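# Lay the forceps on the pad like the goal picture

## Task

Place the forceps, with nothing else on it, onto the pad so it lies in the orientation shown in the reference goal image and no part of it sticks out over the pad's edge; nothing may be tipped over.

## Robot and tools

Robot: two arms, left_arm and right_arm, each a six-joint arm with a parallel two-finger gripper and a wrist camera. left_arm's base is near (+0.002, +0.302, +0.005) m and right_arm's near (0, -0.238, +0.047) m, both facing +x. A camera stand sits behind them.

Frames: the scene frame has its origin at table-top height midway between the nominal bases, +x out over the table, +z up, left_arm on the +y side (arm names do not match image left/right). Printed hand poses, velocities and targets are in the scene frame. Motion offsets are expressed along each arm's own Hand target axes: the fingers point along that gripper's +z and open and close along its y. end_effector_position is the spot between the finger pads, roughly 1 cm short of the tips. Reported poses may be off by a few centimetres, more at long reach.

Command rows: every row is one list of 14 numbers covering both arms, even when one arm is idle: dx, dy, dz, rx, ry, rz, opening for left_arm, then the same seven for right_arm. Each number lies in [-1, 1]. The six pose numbers are an offset, not a pose: they are measured from that arm's Hand target as it stood when the action or move began, in that hand's own axes. 1.0 equals 0.6 m for dx, dy, dz and 180 degrees for the rotation; rx, ry, rz form a single rotation vector. Rows within one action all count from the same starting point, not from each other, and repeating an offset in a new call moves the hand further. Sending six zeros re-requests the current Hand target. Opening is absolute: +1 fully open (0.094 m), -1 closed. A 0 there is a real command, so to keep a gripper as it is, repeat its present opening.

execute_actions(actions, cameras): actions is a list of actions; each action is a table of up to 15 rows, one per 1/30 s step; a short table repeats its last row until 15 steps are done. cameras is a list of names (cam_high, cam_low, cam_left_wrist, cam_right_wrist), ["all"], or []; an unknown name voids the call. An empty actions list returns all images and shows fields that other results may omit.

move(target, speed, blend, opening_speed, grip_force, blocking, cameras): target is one 14-number row or a list of up to 15 rows, all offsets from the same starting Hand targets. Paths are straight, end together, take at least 0.5 s and are cut at 10 s. speed is m/s per arm path, 0.002 to 4.3, default 0.25 (turn rate up to twice that in rad/s); one value or one per target. blend in metres rounds corners of a list (0 means stop at each). opening_speed is the rate of the opening change per second on the -1..+1 scale, 0.2 or more; use it to close gently. grip_force is newtons per finger pad, 10 to 50, one value or one per arm; it persists, and lower values close slowly. blocking=false returns after about 0.5 s while the move continues. Moves do not avoid obstacles or the other arm.

wait(seconds, 0 to 10) lets the scene run holding the last commands. stop brakes a running move. zoom_image(camera, region=[x0, y0, x1, y1] pixels, at most 504 by 504) enlarges part of a camera's latest image. show_instructions shows the reference image. read_manual gives URDF licence text. finished_scene(scene) ends the current scene; pass its number, which each result prints at the end; it cannot be undone.

Results: each gripper's end_effector_position (m) and end_effector_quat_wxyz, Hand target (the commanded pose after clipping, the base for the next offsets), joint positions and torques, grip_measured (measured opening on the command scale, a couple of mm wide when empty and somewhat narrower than a gripped hard part), Tool commands, motor temperatures, sometimes step-by-step positions. A move adds a move: line such as done, off_target, moving, held or fault, plus limits (paced = pose clipped, held = steps withheld). done means at rest within 10 mm and 2 degrees; it says nothing about contact. Friction and weight can leave a hand a few cm short; send the remaining distance as a new offset. Orientation commands are clipped to 40 degrees from the current one per step.

Cameras: cam_high and cam_low are fixed (672x504), the wrist cameras are fisheye; calibration is given but may be slightly off.

Avoid: dropping the held object or releasing it while moving, fast impacts, pressing hard into the table or fixed objects, knocking items over, anything leaving the table, and any contact between the two arms or closing one gripper on the other's fingers. Keep paths away from an arm's own base. Long holds, stretched arms or pushing against unreachable poses heat motors; at 100 °C an arm goes limp for a while, with MOTOR HOT warning from 85 °C. Loose objects may occasionally be nudged by outside pushes.

Each tool is called after "Call:" by a JSON object that holds its "op" and its "data".

Reference images:

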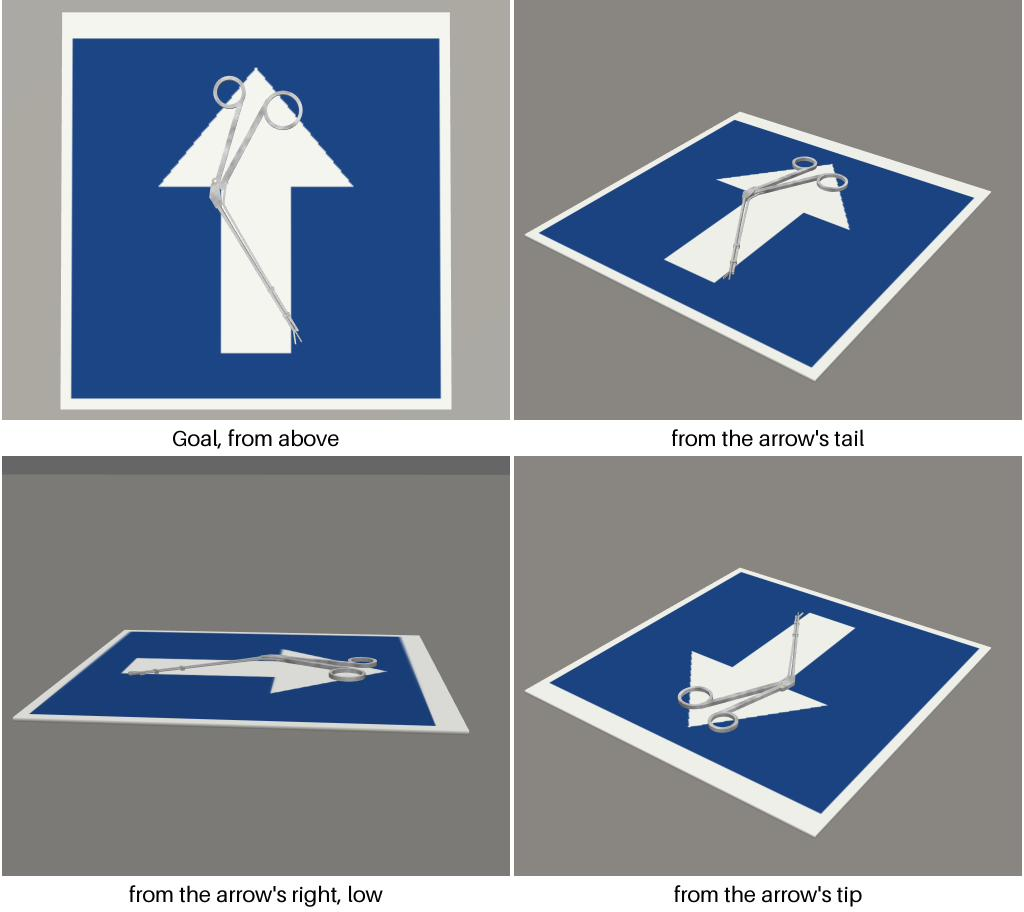

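## Session

Call:
{"op": "execute_actions", "data": {"actions": []}}

Scene clock: 0.00 s.
left_arm: end_effector_position=(+0.7139, +0.6027, +0.1907) grip_measured=+1.000 end_effector_quat_wxyz=(+0.164, -0.203, +0.965, -0.021) | right_arm: end_effector_position=(+0.4492, +0.1248, +0.1996) grip_measured=+1.000 end_effector_quat_wxyz=(+0.339, -0.390, +0.770, +0.375)
Joint positions: left_arm=[0.444 2.267 2.38 -1.37 0.11 -0.007 0.094] | right_arm=[0.505 1.586 0.962 -0.064 -0.689 -0.114 0.094]
Joint velocities: within noise
Joint torques (N m): no reading
Motor temperatures (°C): left_arm=[25 29 26 25 24 27 24] | right_arm=[23 27 27 25 31 21 23]
Heat: left arm: hottest shoulder 29 °C; right arm: hottest wrist yaw 31 °C.
Hand target: left_arm +0.7184, +0.6048, +0.1903; +0.168, -0.203, +0.964, -0.020 | right_arm +0.4574, +0.1291, +0.2157; +0.354, -0.393, +0.761, +0.375
Tool commands: left_gripper/opening=+1.0 right_gripper/opening=+1.0

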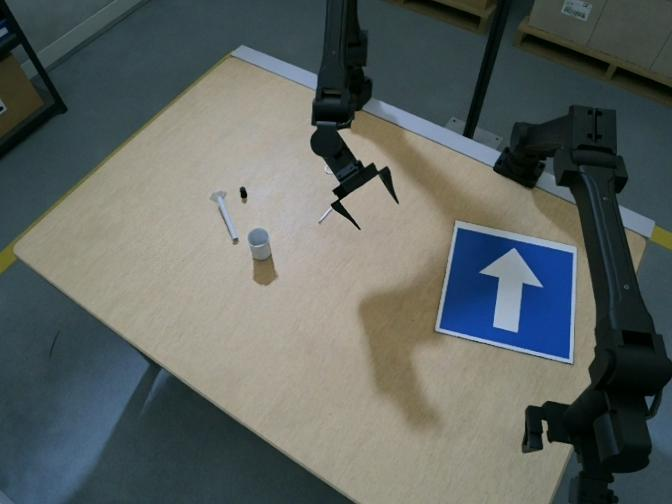

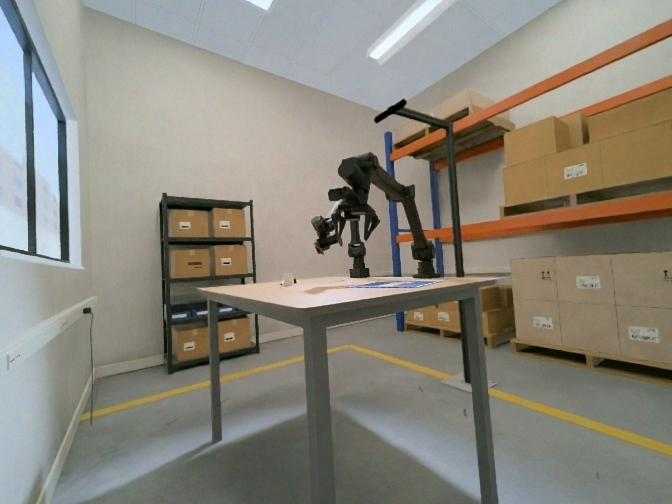

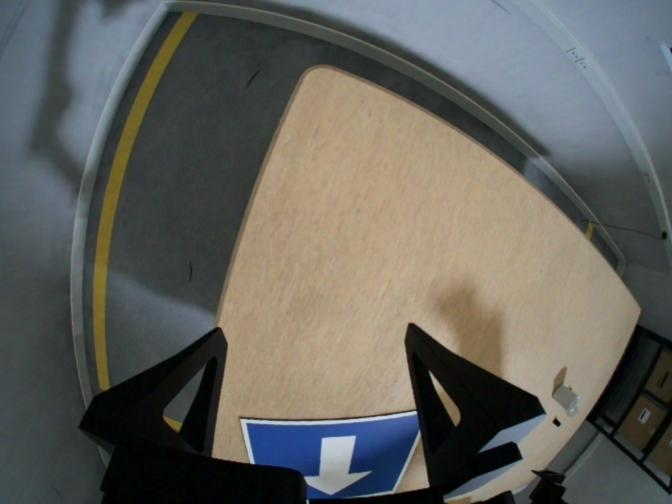

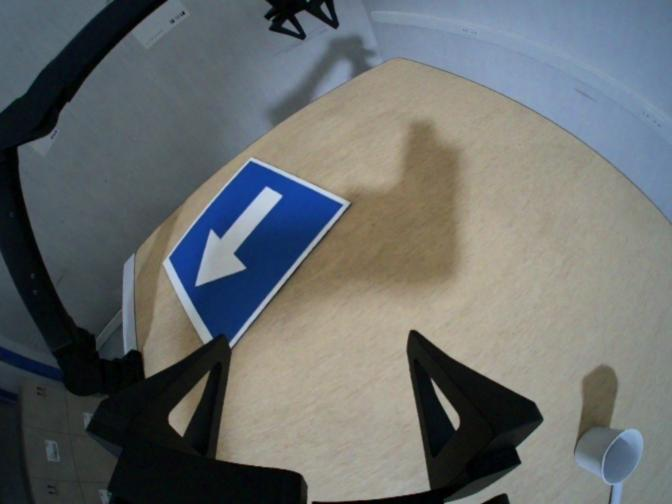

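Call:
{"op": "zoom_image", "data": {"camera": "cam_high", "region": [190, 110, 430, 290]}}

Call:
{"op": "zoom_image", "data": {"camera": "cam_high", "region": [410, 200, 610, 380]}}

Scaled by 2.100 from the camera's 672x504 image, which has a finer 960x720 frame.

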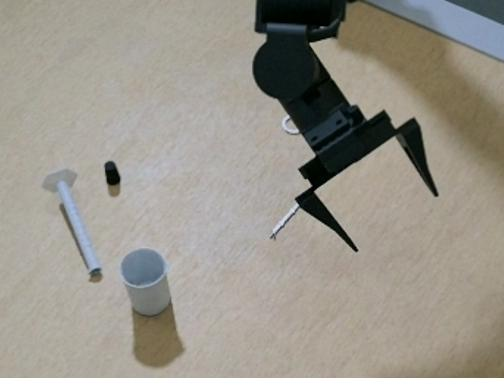

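Scaled by 2.520 from the camera's 672x504 image, which has a finer 960x720 frame.

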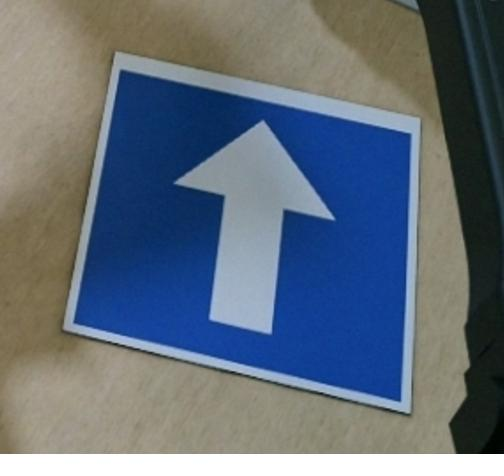

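Call:
{"op": "move", "data": {"target": [0.5742,-0.478,-0.2613,-0.0386,0.1045,-0.018,1,0.3617,-0.1983,-0.9963,0.3611,-0.1267,0.2024,1], "speed": 0.35, "cameras": ["all"]}}

Scene clock: 5.20 s.
left_arm: end_effector_position=(+0.4872, +0.1950, +0.2640) grip_measured=+1.000 end_effector_quat_wxyz=(+0.007, -0.224, +0.975, -0.004) | right_arm: end_effector_position=(+0.3066, -0.4855, +0.2528) grip_measured=+1.000 end_effector_quat_wxyz=(+0.492, +0.195, +0.843, +0.090)
Joint positions: left_arm=[-0.196 1.627 1.632 -1.561 0 -0.667 0.094] | right_arm=[-0.977 1.015 0.631 -0.395 -0.781 -0.199 0.094]
Joint torques (N m): left_arm=[2.49 -14.33 8.14 -0.02 0.04 -0.18] | right_arm=[0.44 -6.36 11.92 1.87 -0.33 -0.21]
Heat: left arm: hottest shoulder 30 °C; right arm: hottest wrist yaw 31 °C.
Hand target: left_arm +0.4801, +0.1998, +0.2597; -0.005, -0.234, +0.972, +0.001 | right_arm +0.3185, -0.4995, +0.2794; +0.512, +0.173, +0.839, +0.069
Off the commanded pose: left_arm 0.010 m, 2 deg | right_arm 0.032 m, 4 deg.
move: off_target (right_arm)
camera_calibration:
cam_left_wrist: T_world_to_cam=[[0.403758, -0.914042, 0.0388221, -0.036432], [-0.822311, -0.343985, 0.453298, 0.39318], [-0.400979, -0.214946, -0.890513, 0.588586], [0, 0, 0, 1]] pos_world=[0.574037, 0.228462, 0.34733]
cam_right_wrist: T_world_to_cam=[[-0.27118, -0.889373, -0.368072, -0.263129], [-0.772236, 0.429295, -0.468356, 0.613863], [0.574554, 0.15723, -0.803222, 0.224483], [0, 0, 0, 1]] pos_world=[0.273714, -0.532843, 0.370966]

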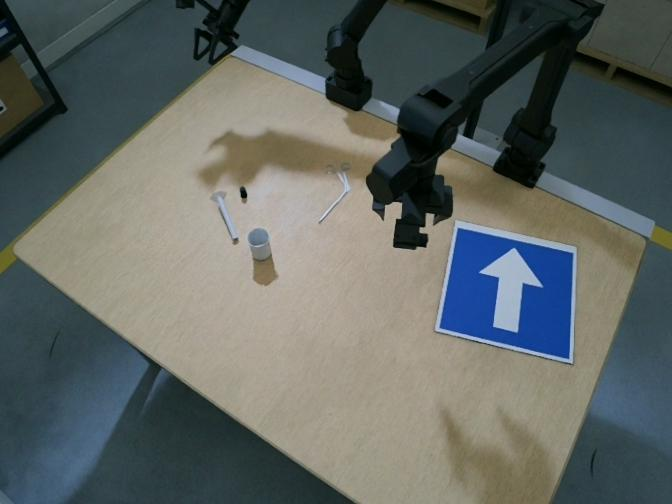

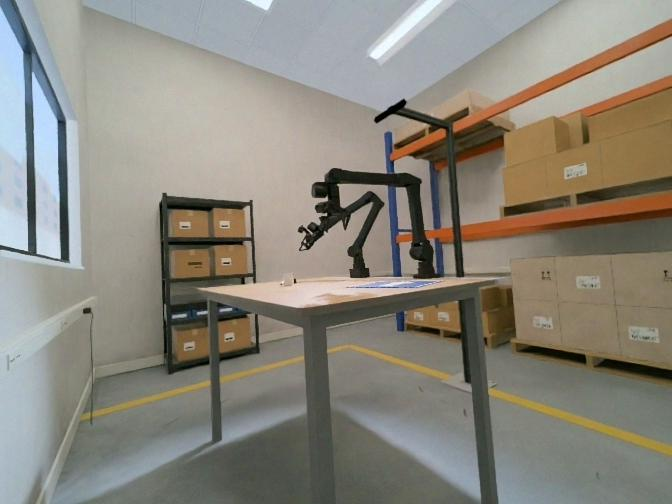

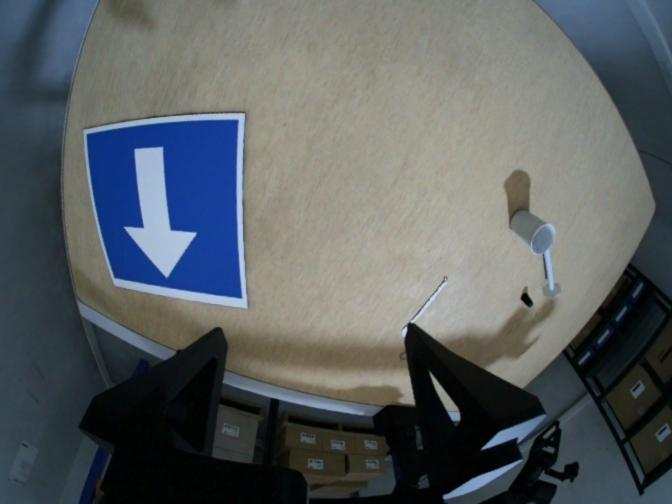

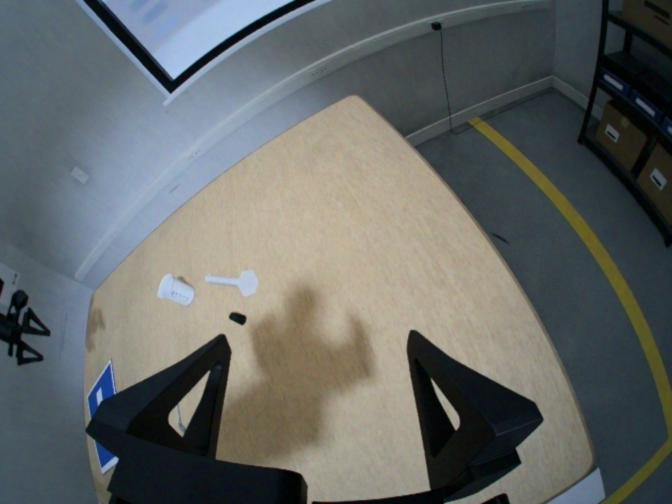

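Call:
{"op": "zoom_image", "data": {"camera": "cam_high", "region": [295, 140, 375, 240]}}

Call:
{"op": "zoom_image", "data": {"camera": "cam_left_wrist", "region": [380, 255, 480, 375]}}

Scaled by 5.040 from the camera's 672x504 image, which has a finer 960x720 frame.

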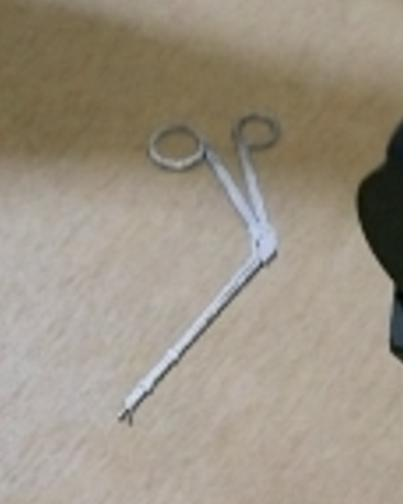

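Scaled by 4.200 from the camera's 672x504 image, which has a finer 960x720 frame.

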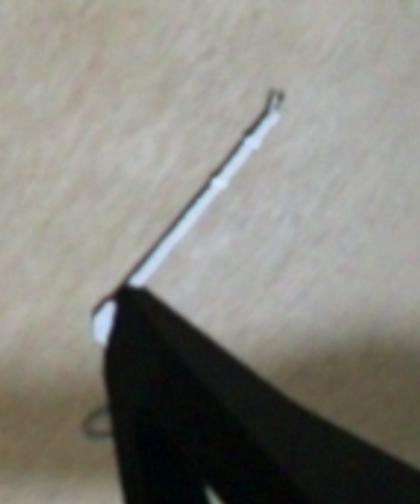

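Call:
{"op": "move", "data": {"target": [0,0,0,0,0,0,1,0.3595,0.5898,0.1540,0.0302,0.2622,-0.1189,0.3], "speed": 0.3, "cameras": ["all"]}}

Scene clock: 12.77 s.
left_arm: end_effector_position=(+0.4872, +0.1950, +0.2640) grip_measured=+1.000 end_effector_quat_wxyz=(+0.007, -0.224, +0.975, -0.004) | right_arm: end_effector_position=(+0.3698, -0.1023, +0.1389) grip_measured=+0.302 end_effector_quat_wxyz=(+0.110, -0.013, +0.994, -0.008)
Joint positions: left_arm=[-0.196 1.627 1.632 -1.561 0 -0.667 0.094] | right_arm=[0.413 1.356 0.864 -0.878 0.096 0.36 0.061]
Joint torques (N m): left_arm=[2.55 -14.39 8.2 -0.02 0.03 -0.18] | right_arm=[-0.56 -10.93 10.59 0.13 0.15 0.15]
Heat: left arm: hottest shoulder 31 °C; right arm: hottest elbow 30 °C.
Hand target: left_arm +0.4801, +0.1998, +0.2597; -0.005, -0.234, +0.972, +0.001 | right_arm +0.3880, -0.0980, +0.1601; +0.131, +0.000, +0.991, +0.000
Off the commanded pose: left_arm 0.010 m, 2 deg | right_arm 0.028 m, 3 deg.
move: off_target (right_arm)
camera_calibration:
cam_left_wrist: T_world_to_cam=[[0.40414, -0.913872, 0.0388564, -0.0366115], [-0.822172, -0.344314, 0.453299, 0.393209], [-0.400879, -0.215143, -0.890511, 0.588593], [0, 0, 0, 1]] pos_world=[0.574036, 0.228561, 0.34733]
cam_right_wrist: T_world_to_cam=[[-0.0186061, -0.999543, 0.0238336, -0.106255], [-0.969196, 0.0238862, 0.245129, 0.377117], [-0.245587, -0.0185386, -0.969197, 0.344722], [0, 0, 0, 1]] pos_world=[0.448182, -0.108824, 0.244194]

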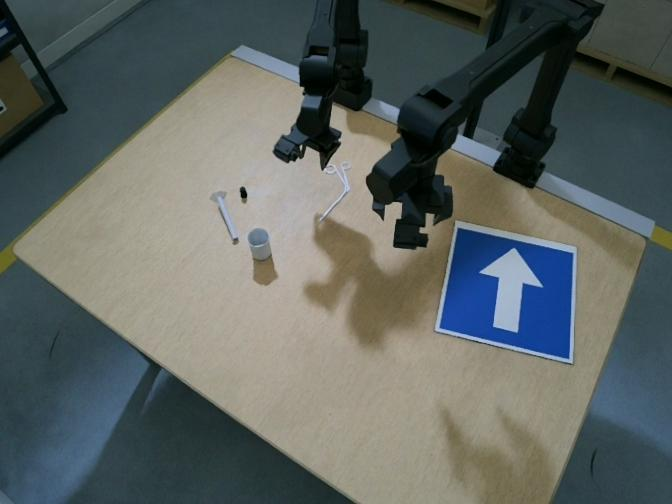

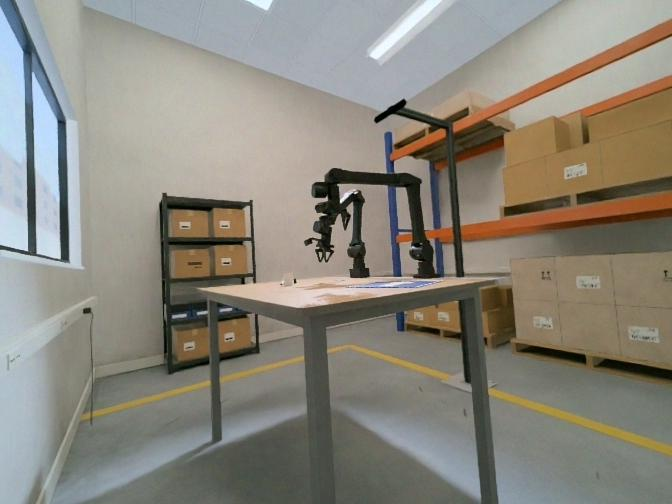

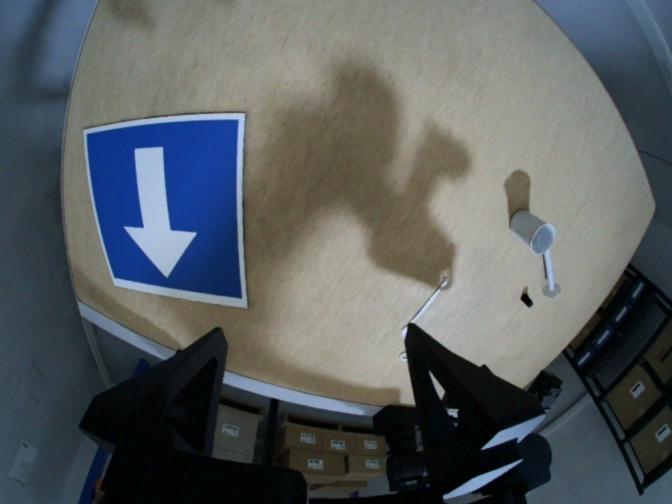

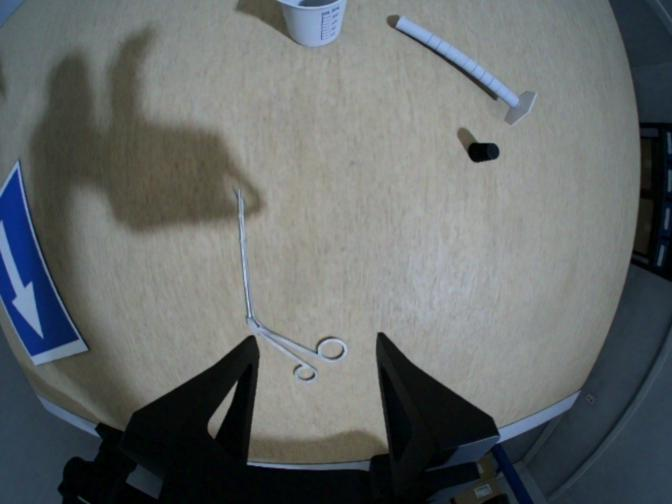

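Call:
{"op": "zoom_image", "data": {"camera": "cam_right_wrist", "region": [200, 170, 370, 390]}}

Call:
{"op": "zoom_image", "data": {"camera": "cam_left_wrist", "region": [60, 90, 260, 320]}}

Scaled by 2.291 from the camera's 672x504 image, which has a finer 960x720 frame.

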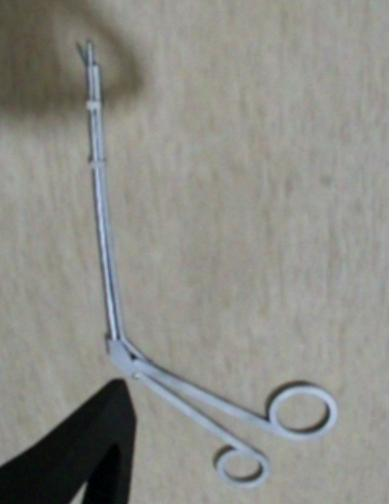

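Scaled by 2.191 from the camera's 672x504 image, which has a finer 960x720 frame.

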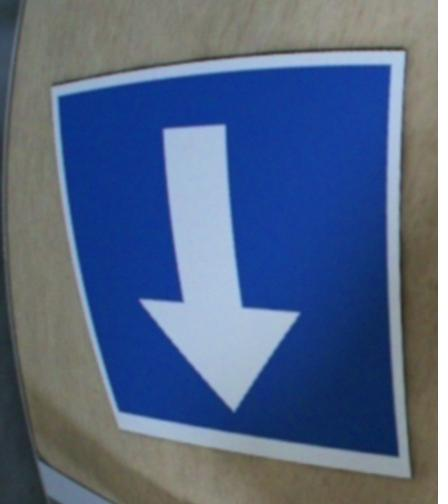

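Call:
{"op": "move", "data": {"target": [0,0,0,0,0,0,1,0.0105,0.1228,0.1388,0,0,0,0.3], "speed": 0.2, "cameras": ["cam_right_wrist","cam_left_wrist"]}}

Scene clock: 15.37 s.
left_arm: end_effector_position=(+0.4872, +0.1950, +0.2640) grip_measured=+1.000 end_effector_quat_wxyz=(+0.007, -0.224, +0.975, -0.004) | right_arm: end_effector_position=(+0.3801, -0.0386, +0.0612) grip_measured=+0.302 end_effector_quat_wxyz=(+0.103, -0.009, +0.994, -0.016)
Joint positions: left_arm=[-0.196 1.627 1.632 -1.561 0 -0.667 0.094] | right_arm=[0.555 1.595 0.883 -0.694 0.131 0.507 0.061]
Joint torques (N m): left_arm=[2.55 -14.51 8.17 -0.03 0.03 -0.18] | right_arm=[0.21 -12.75 9.32 0.99 0.18 0.16]
Heat: left arm: hottest shoulder 31 °C; right arm: hottest elbow 30 °C.
Hand target: left_arm +0.4801, +0.1998, +0.2597; -0.005, -0.234, +0.972, +0.001 | right_arm +0.4034, -0.0245, +0.0778; +0.131, +0.000, +0.991, +0.000
Off the commanded pose: left_arm 0.010 m, 2 deg | right_arm 0.032 m, 4 deg.
move: off_target (right_arm)
camera_calibration:
cam_left_wrist: T_world_to_cam=[[0.40414, -0.913872, 0.0388564, -0.0366115], [-0.822172, -0.344314, 0.453299, 0.393209], [-0.400879, -0.215143, -0.890511, 0.588593], [0, 0, 0, 1]] pos_world=[0.574036, 0.228561, 0.34733]
cam_right_wrist: T_world_to_cam=[[-0.026455, -0.998871, 0.0394457, -0.0385333], [-0.965493, 0.0357581, 0.257963, 0.402901], [-0.259083, -0.0312601, -0.965349, 0.277602], [0, 0, 0, 1]] pos_world=[0.4599, -0.0442189, 0.165569]
Images, in order (width x height): cam_left_wrist 672x504, cam_right_wrist 672x504.

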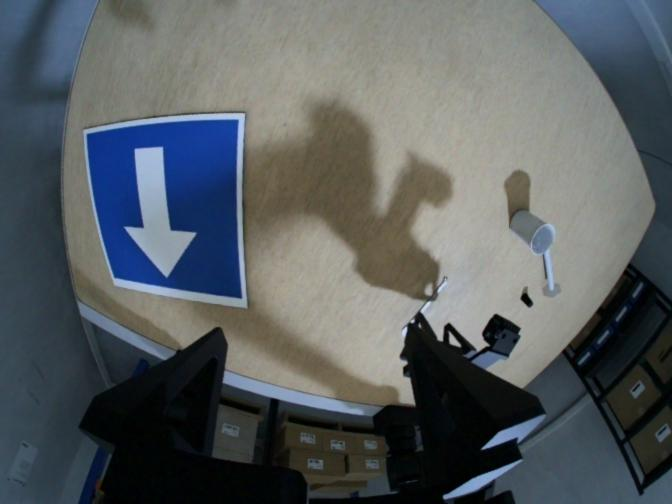

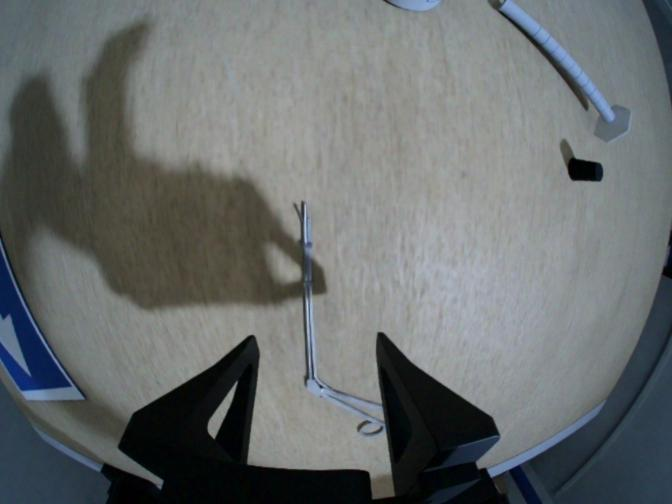

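Call:
{"op": "zoom_image", "data": {"camera": "cam_right_wrist", "region": [230, 190, 400, 440]}}

Scaled by 2.016 from the camera's 672x504 image, which has a finer 960x720 frame.

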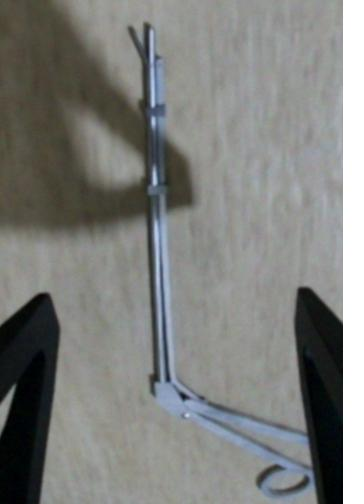

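Call:
{"op": "move", "data": {"target": [0,0,0,0,0,0,1,-0.0068,0.0077,0.0384,0,0,0,0.3], "speed": 0.12, "cameras": ["cam_right_wrist"]}}

Call:
{"op": "zoom_image", "data": {"camera": "cam_right_wrist", "region": [230, 190, 400, 440]}}

Scene clock: 16.93 s.
left_arm: end_effector_position=(+0.4872, +0.1950, +0.2640) grip_measured=+1.000 end_effector_quat_wxyz=(+0.007, -0.224, +0.975, -0.004) | right_arm: end_effector_position=(+0.3895, -0.0330, +0.0435) grip_measured=+0.302 end_effector_quat_wxyz=(+0.106, -0.009, +0.994, -0.014)
Joint positions: left_arm=[-0.196 1.627 1.632 -1.561 0 -0.667 0.094] | right_arm=[0.555 1.652 0.894 -0.643 0.131 0.508 0.061]
Joint torques (N m): left_arm=[2.55 -14.45 8.17 -0.03 0.04 -0.18] | right_arm=[-0.03 -12.86 9.06 1.06 0.17 0.11]
Heat: left arm: hottest shoulder 31 °C; right arm: hottest elbow 30 °C.
Hand target: left_arm +0.4801, +0.1998, +0.2597; -0.005, -0.234, +0.972, +0.001 | right_arm +0.4133, -0.0199, +0.0567; +0.131, +0.000, +0.991, +0.000
Off the commanded pose: left_arm 0.010 m, 2 deg | right_arm 0.030 m, 3 deg.
move: off_target (right_arm)
camera_calibration:
cam_right_wrist: T_world_to_cam=[[-0.0270287, -0.998975, 0.0363147, -0.0315965], [-0.966748, 0.0353638, 0.253275, 0.417028], [-0.254299, -0.0282615, -0.966713, 0.261455], [0, 0, 0, 1]] pos_world=[0.468795, -0.0389226, 0.148277]
Images, in order (width x height): cam_right_wrist 672x504.

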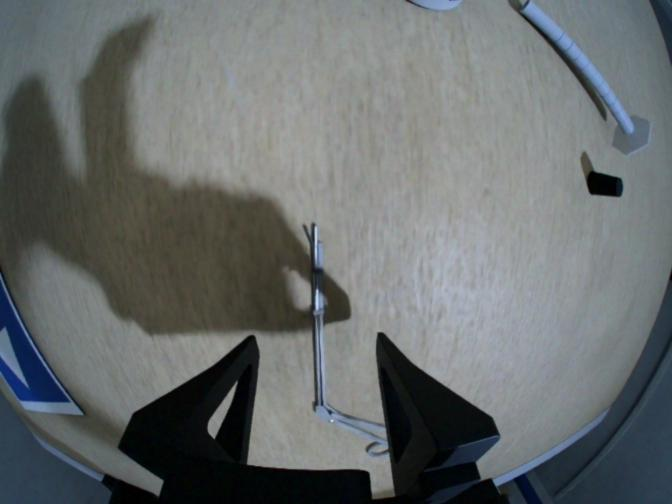

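Scaled by 2.016 from the camera's 672x504 image, which has a finer 960x720 frame.

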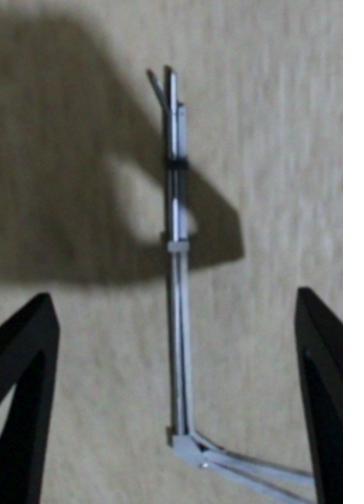

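Call:
{"op": "move", "data": {"target": [0,0,0,0,0,0,1,0.0168,-0.0017,0.0240,0,0,0,0.0], "speed": 0.08, "cameras": ["cam_right_wrist"]}}

Call:
{"op": "zoom_image", "data": {"camera": "cam_right_wrist", "region": [230, 190, 400, 440]}}

Scene clock: 18.13 s.
left_arm: end_effector_position=(+0.4872, +0.1950, +0.2640) grip_measured=+1.000 end_effector_quat_wxyz=(+0.007, -0.224, +0.975, -0.004) | right_arm: end_effector_position=(+0.3982, -0.0280, +0.0378) grip_measured=+0.002 end_effector_quat_wxyz=(+0.120, -0.007, +0.993, -0.006)
Joint positions: left_arm=[-0.196 1.627 1.632 -1.561 0 -0.667 0.094] | right_arm=[0.555 1.671 0.894 -0.591 0.131 0.51 0.047]
Joint torques (N m): left_arm=[2.43 -14.39 8.18 -0.03 0.04 -0.18] | right_arm=[0.44 -12.63 6.84 1.11 0.18 0.12]
Heat: left arm: hottest shoulder 31 °C; right arm: hottest elbow 31 °C.
Hand target: left_arm +0.4801, +0.1998, +0.2597; -0.005, -0.234, +0.972, +0.001 | right_arm +0.4073, -0.0209, +0.0401; +0.131, +0.000, +0.991, +0.000
Off the commanded pose: left_arm 0.010 m, 2 deg | right_arm 0.012 m, 2 deg.
move: off_target (right_arm)
camera_calibration:
cam_right_wrist: T_world_to_cam=[[-0.0305464, -0.999357, 0.018761, -0.0241467], [-0.973514, 0.0340008, 0.226085, 0.430303], [-0.226577, -0.011358, -0.973927, 0.248021], [0, 0, 0, 1]] pos_world=[0.474365, -0.0359448, 0.144723]
Images, in order (width x height): cam_right_wrist 672x504.

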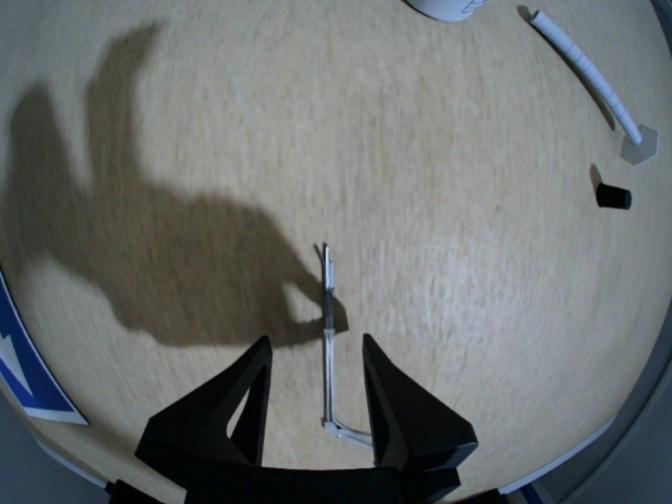

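Scaled by 2.016 from the camera's 672x504 image, which has a finer 960x720 frame.

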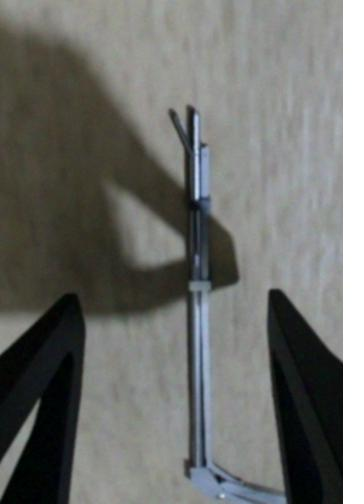

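Call:
{"op": "move", "data": {"target": [0,0,0,0,0,0,1,0.0330,-0.0127,0.0120,0,0,0,0.0], "speed": 0.08, "cameras": ["cam_right_wrist"]}}

Call:
{"op": "zoom_image", "data": {"camera": "cam_right_wrist", "region": [230, 190, 400, 440]}}

Scene clock: 20.33 s.
left_arm: end_effector_position=(+0.4872, +0.1950, +0.2640) grip_measured=+1.000 end_effector_quat_wxyz=(+0.007, -0.224, +0.975, -0.004) | right_arm: end_effector_position=(+0.3896, -0.0329, +0.0269) grip_measured=+0.002 end_effector_quat_wxyz=(+0.124, -0.004, +0.992, -0.004)
Joint positions: left_arm=[-0.196 1.627 1.632 -1.561 0 -0.667 0.094] | right_arm=[0.556 1.671 0.852 -0.541 0.133 0.517 0.047]
Joint torques (N m): left_arm=[2.49 -14.51 8.18 -0.01 0.04 -0.18] | right_arm=[0.85 -13.27 5.04 1.11 0.19 0.12]
Heat: left arm: hottest shoulder 32 °C; right arm: hottest elbow 31 °C.
Hand target: left_arm +0.4801, +0.1998, +0.2597; -0.005, -0.234, +0.972, +0.001 | right_arm +0.3900, -0.0285, +0.0280; +0.131, +0.000, +0.991, +0.000
Off the commanded pose: left_arm 0.010 m, 2 deg | right_arm 0.005 m, 1 deg.
move: done
camera_calibration:
cam_right_wrist: T_world_to_cam=[[-0.0360957, -0.999242, 0.0145514, -0.0267933], [-0.974881, 0.0384106, 0.219389, 0.425506], [-0.219781, -0.00626687, -0.975529, 0.232996], [0, 0, 0, 1]] pos_world=[0.465059, -0.0416567, 0.134333]
Images, in order (width x height): cam_right_wrist 672x504.

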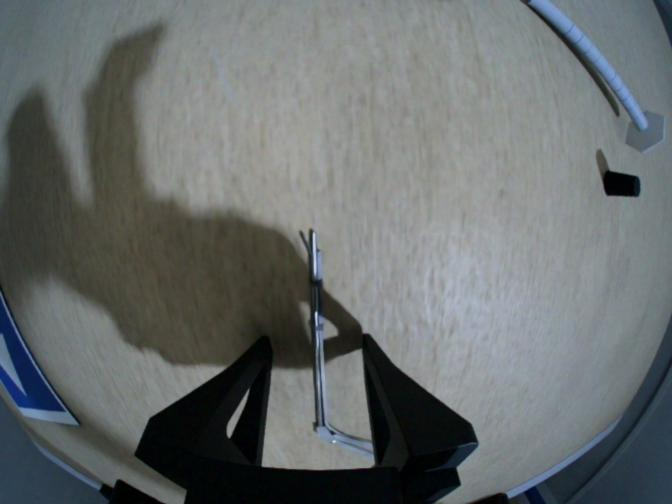

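Scaled by 2.016 from the camera's 672x504 image, which has a finer 960x720 frame.

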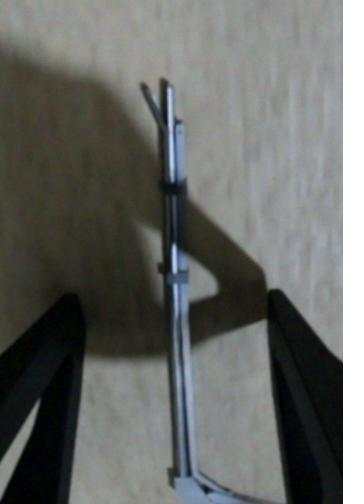

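Call:
{"op": "move", "data": {"target": [0,0,0,0,0,0,1,0.0068,-0.0017,0.0058,0,0,0,0.0], "speed": 0.05, "cameras": ["cam_right_wrist"]}}

Call:
{"op": "zoom_image", "data": {"camera": "cam_right_wrist", "region": [230, 290, 400, 390]}}

Scene clock: 21.43 s.
left_arm: end_effector_position=(+0.4872, +0.1950, +0.2640) grip_measured=+1.000 end_effector_quat_wxyz=(+0.007, -0.224, +0.975, -0.004) | right_arm: end_effector_position=(+0.3901, -0.0322, +0.0261) grip_measured=+0.002 end_effector_quat_wxyz=(+0.128, -0.003, +0.992, -0.003)
Joint positions: left_arm=[-0.196 1.627 1.632 -1.561 0 -0.667 0.094] | right_arm=[0.557 1.671 0.847 -0.527 0.134 0.518 0.047]
Joint torques (N m): left_arm=[2.55 -14.45 8.18 -0.03 0.04 -0.18] | right_arm=[0.91 -12.98 4.51 1.21 0.17 0.13]
Heat: left arm: hottest shoulder 32 °C; right arm: hottest elbow 31 °C.
Hand target: left_arm +0.4801, +0.1998, +0.2597; -0.005, -0.234, +0.972, +0.001 | right_arm +0.3871, -0.0294, +0.0237; +0.131, +0.000, +0.991, +0.000
Off the commanded pose: left_arm 0.010 m, 2 deg | right_arm 0.005 m, 1 deg.
move: done
camera_calibration:
cam_right_wrist: T_world_to_cam=[[-0.0368482, -0.999267, 0.0104082, -0.0257052], [-0.976602, 0.0382168, 0.211631, 0.426994], [-0.211873, -0.00236645, -0.977294, 0.229351], [0, 0, 0, 1]] pos_world=[0.46465, -0.041462, 0.134046]
Images, in order (width x height): cam_right_wrist 672x504.

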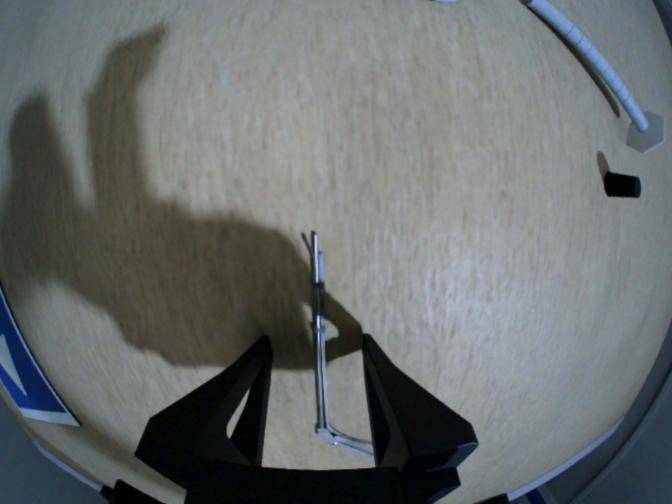

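Scaled by 2.965 from the camera's 672x504 image, which has a finer 960x720 frame.

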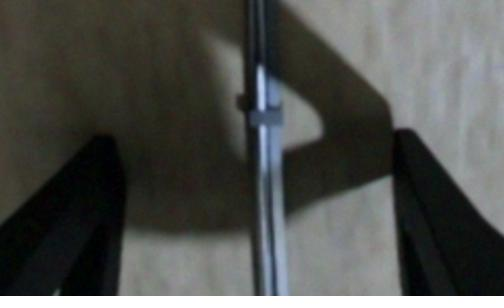

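Call:
{"op": "move", "data": {"target": [0,0,0,0,0,0,1,0.0055,-0.0017,0.0060,0,0,0,-0.2], "speed": 0.05, "cameras": ["cam_right_wrist"]}}

Call:
{"op": "zoom_image", "data": {"camera": "cam_right_wrist", "region": [230, 290, 400, 390]}}

Scene clock: 22.40 s.
left_arm: end_effector_position=(+0.4872, +0.1950, +0.2640) grip_measured=+1.000 end_effector_quat_wxyz=(+0.007, -0.224, +0.975, -0.004) | right_arm: end_effector_position=(+0.3902, -0.0314, +0.0254) grip_measured=-0.198 end_effector_quat_wxyz=(+0.132, -0.003, +0.991, +0.000)
Joint positions: left_arm=[-0.196 1.627 1.632 -1.561 0 -0.667 0.094] | right_arm=[0.559 1.67 0.84 -0.512 0.134 0.519 0.038]
Joint torques (N m): left_arm=[2.61 -14.51 8.16 -0.03 0.03 -0.18] | right_arm=[0.79 -12.57 4.21 1.2 0.15 0.12]
Heat: left arm: hottest shoulder 32 °C; right arm: hottest elbow 30 °C.
Hand target: left_arm +0.4801, +0.1998, +0.2597; -0.005, -0.234, +0.972, +0.001 | right_arm +0.3848, -0.0305, +0.0193; +0.131, +0.000, +0.991, +0.000
Off the commanded pose: left_arm 0.010 m, 2 deg | right_arm 0.008 m, 0 deg.
move: done
camera_calibration:
cam_right_wrist: T_world_to_cam=[[-0.0365734, -0.999318, 0.00500824, -0.024846], [-0.978418, 0.0368275, 0.203327, 0.428107], [-0.203373, 0.00253623, -0.979098, 0.225596], [0, 0, 0, 1]] pos_world=[0.463839, -0.0411674, 0.133959]
Images, in order (width x height): cam_right_wrist 672x504.

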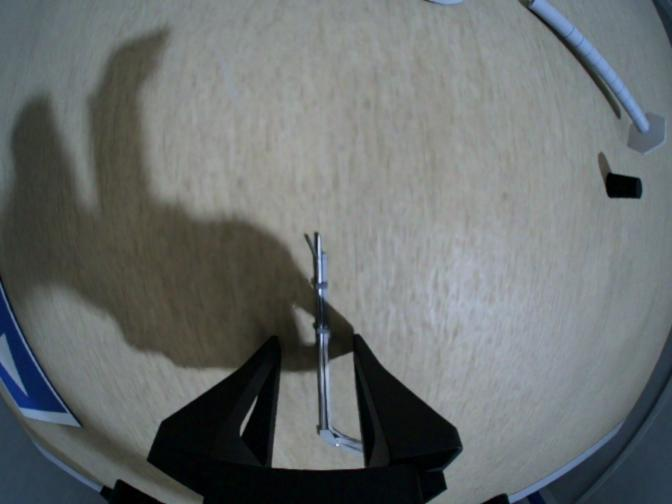

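Scaled by 2.965 from the camera's 672x504 image, which has a finer 960x720 frame.

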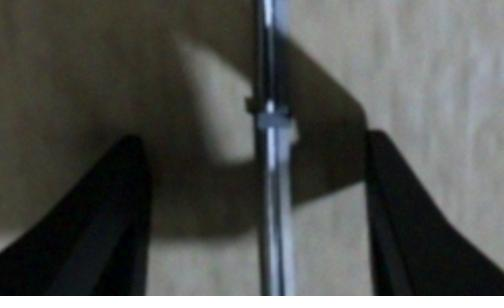

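Call:
{"op": "move", "data": {"target": [0,0,0,0,0,0,1,0,0,0,0,0,0,-1], "speed": 0.05, "grip_force": 30, "opening_speed": 0.6, "cameras": ["cam_right_wrist"]}}

Call:
{"op": "zoom_image", "data": {"camera": "cam_right_wrist", "region": [230, 230, 400, 450]}}

Scene clock: 24.87 s.
left_arm: end_effector_position=(+0.4872, +0.1950, +0.2640) grip_measured=+1.000 end_effector_quat_wxyz=(+0.007, -0.224, +0.975, -0.004) | right_arm: end_effector_position=(+0.3907, -0.0297, +0.0256) grip_measured=-0.936 end_effector_quat_wxyz=(+0.135, -0.004, +0.991, +0.002)
Joint positions: left_arm=[-0.196 1.627 1.632 -1.561 0 -0.667 0.094] | right_arm=[0.562 1.67 0.839 -0.505 0.135 0.52 0.003]
Joint torques (N m): left_arm=[2.49 -14.39 8.21 -0.01 0.04 -0.18] | right_arm=[0.56 -12.51 4.27 0.95 0.14 0.12]
Heat: left arm: hottest shoulder 32 °C; right arm: hottest elbow 30 °C.
Hand target: left_arm +0.4801, +0.1998, +0.2597; -0.005, -0.234, +0.972, +0.001 | right_arm +0.3849, -0.0304, +0.0194; +0.131, +0.000, +0.991, +0.000
Off the commanded pose: left_arm 0.010 m, 2 deg | right_arm 0.009 m, 1 deg.
grip_force (N): 30, 30
move: done
camera_calibration:
cam_right_wrist: T_world_to_cam=[[-0.0339447, -0.999422, 0.00181978, -0.0240479], [-0.979601, 0.0336322, 0.19812, 0.428963], [-0.198066, 0.00494244, -0.980176, 0.223847], [0, 0, 0, 1]] pos_world=[0.463732, -0.0395673, 0.134467]
Images, in order (width x height): cam_right_wrist 672x504.

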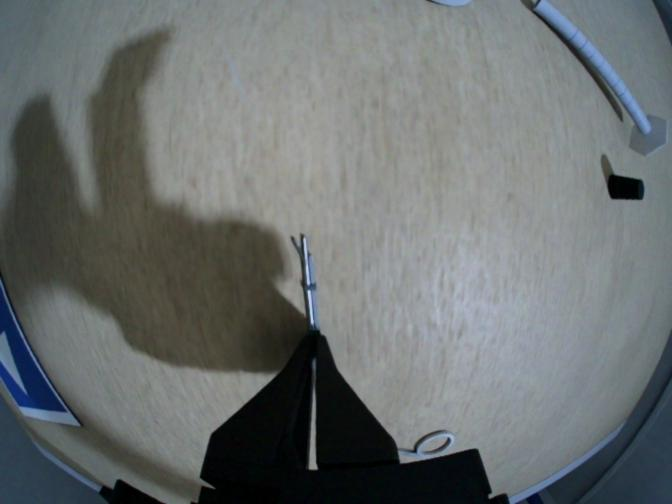

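Scaled by 2.291 from the camera's 672x504 image, which has a finer 960x720 frame.

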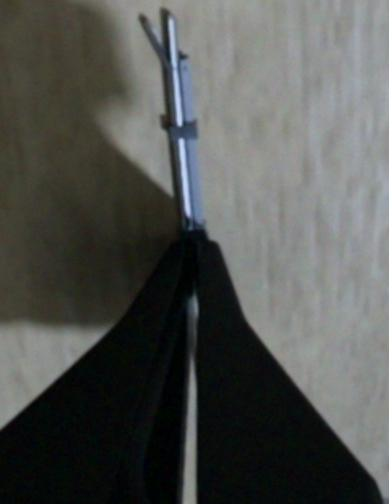

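Call:
{"op": "move", "data": {"target": [[0,0,0,0,0,0,1,-0.0604,0,-0.2254,0,0,0,-1],[0.3058,-0.1053,-0.0980,0.4990,0.0504,0.0552,0.5,-0.1858,0.05,-0.4679,-0.483,0,0.1295,-1]], "speed": [0.2,0.35], "blend": [0.03,0], "cameras": ["all"]}}

Scene clock: 31.60 s.
left_arm: end_effector_position=(+0.3475, +0.0633, +0.3301) grip_measured=+0.502 end_effector_quat_wxyz=(+0.103, -0.086, +0.700, -0.701) | right_arm: end_effector_position=(+0.4184, +0.0008, +0.3239) grip_measured=-0.995 end_effector_quat_wxyz=(+0.095, +0.087, +0.703, +0.700)
Joint positions: left_arm=[-0.211 1.046 0.589 0.467 1.074 -1.556 0.071] | right_arm=[0.205 1.354 0.685 0.664 -1.126 1.554 0]
Joint torques (N m): left_arm=[1.44 -3.78 8.51 2.39 -0.09 -0.05] | right_arm=[-0.21 -9.58 6.39 2.3 0.02 0.01]
Heat: left arm: hottest shoulder 32 °C; right arm: hottest elbow 31 °C.
Hand target: left_arm +0.3460, +0.0602, +0.3198; +0.092, -0.092, +0.701, -0.701 | right_arm +0.4197, -0.0004, +0.3193; +0.092, +0.092, +0.701, +0.701
Off the commanded pose: left_arm 0.011 m, 1 deg | right_arm 0.005 m, 1 deg.
grip_force (N): 30, 30
move: off_target (left_arm); target 2's new opening was sent with left_arm's hand 0.011 m and 1 deg from that target
camera_calibration:
cam_left_wrist: T_world_to_cam=[[-0.065267, 0.0172579, 0.997719, -0.315546], [-0.974375, 0.214576, -0.0674515, 0.392455], [-0.215251, -0.976555, 0.00281096, 0.252008], [0, 0, 0, 1]] pos_world=[0.416049, 0.167334, 0.340589]
cam_right_wrist: T_world_to_cam=[[-0.0311119, -0.00951165, -0.999471, 0.329194], [-0.977126, -0.210177, 0.0324166, 0.448916], [-0.210374, 0.977617, -0.00275507, 0.209419], [0, 0, 0, 1]] pos_world=[0.492946, -0.107248, 0.315045]

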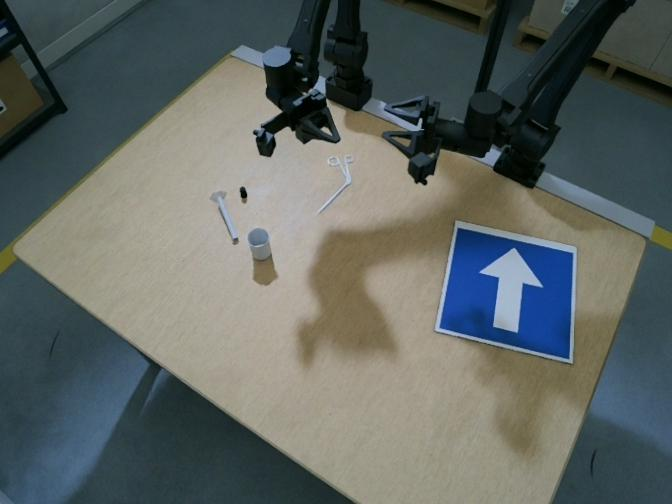

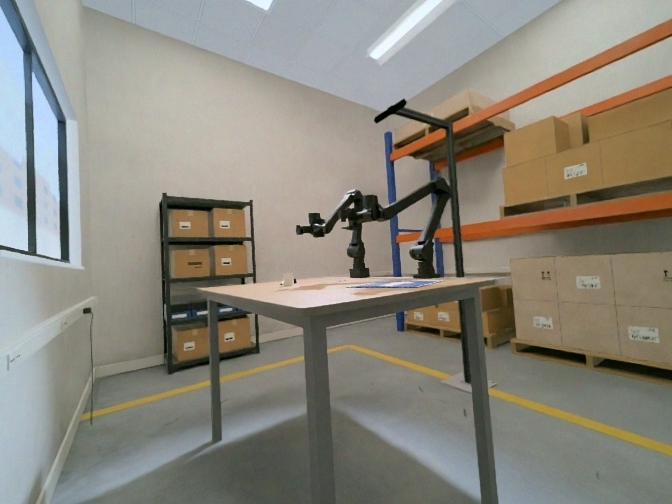

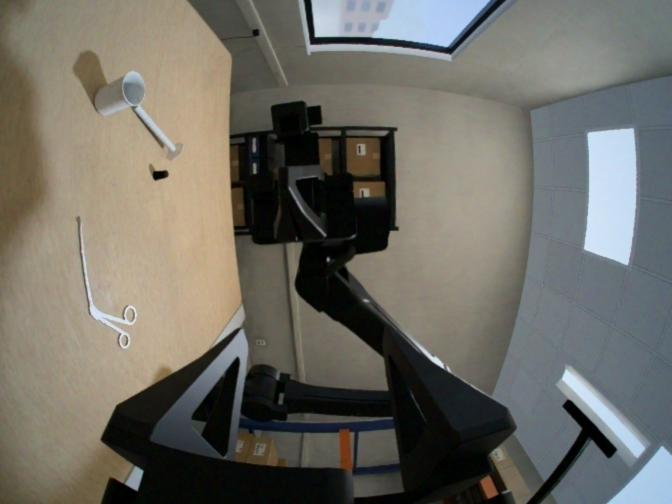

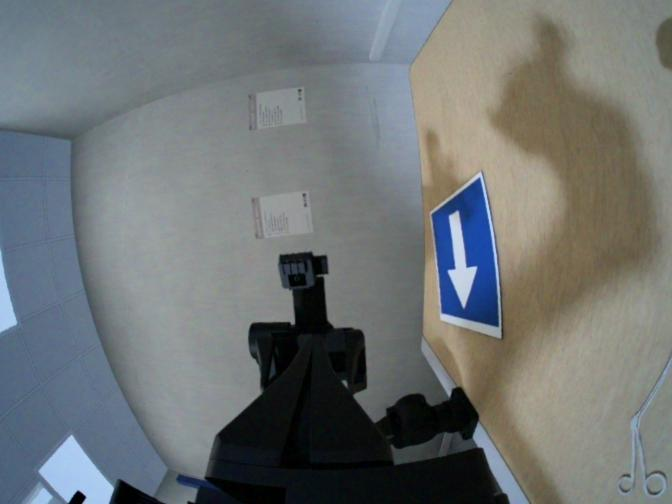

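Call:
{"op": "zoom_image", "data": {"camera": "cam_high", "region": [295, 140, 375, 240]}}

Call:
{"op": "zoom_image", "data": {"camera": "cam_left_wrist", "region": [50, 200, 150, 360]}}

Scaled by 5.040 from the camera's 672x504 image, which has a finer 960x720 frame.

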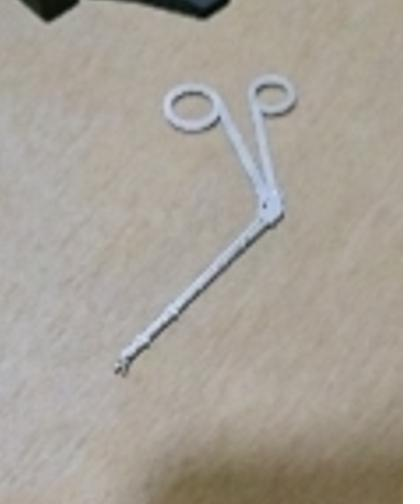

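Scaled by 3.150 from the camera's 672x504 image, which has a finer 960x720 frame.

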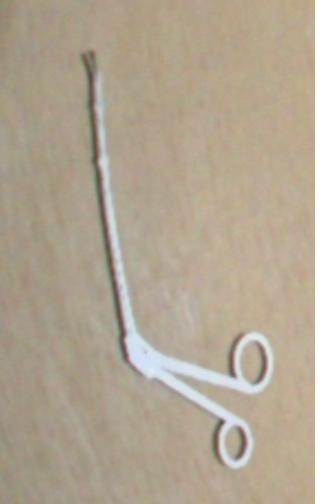

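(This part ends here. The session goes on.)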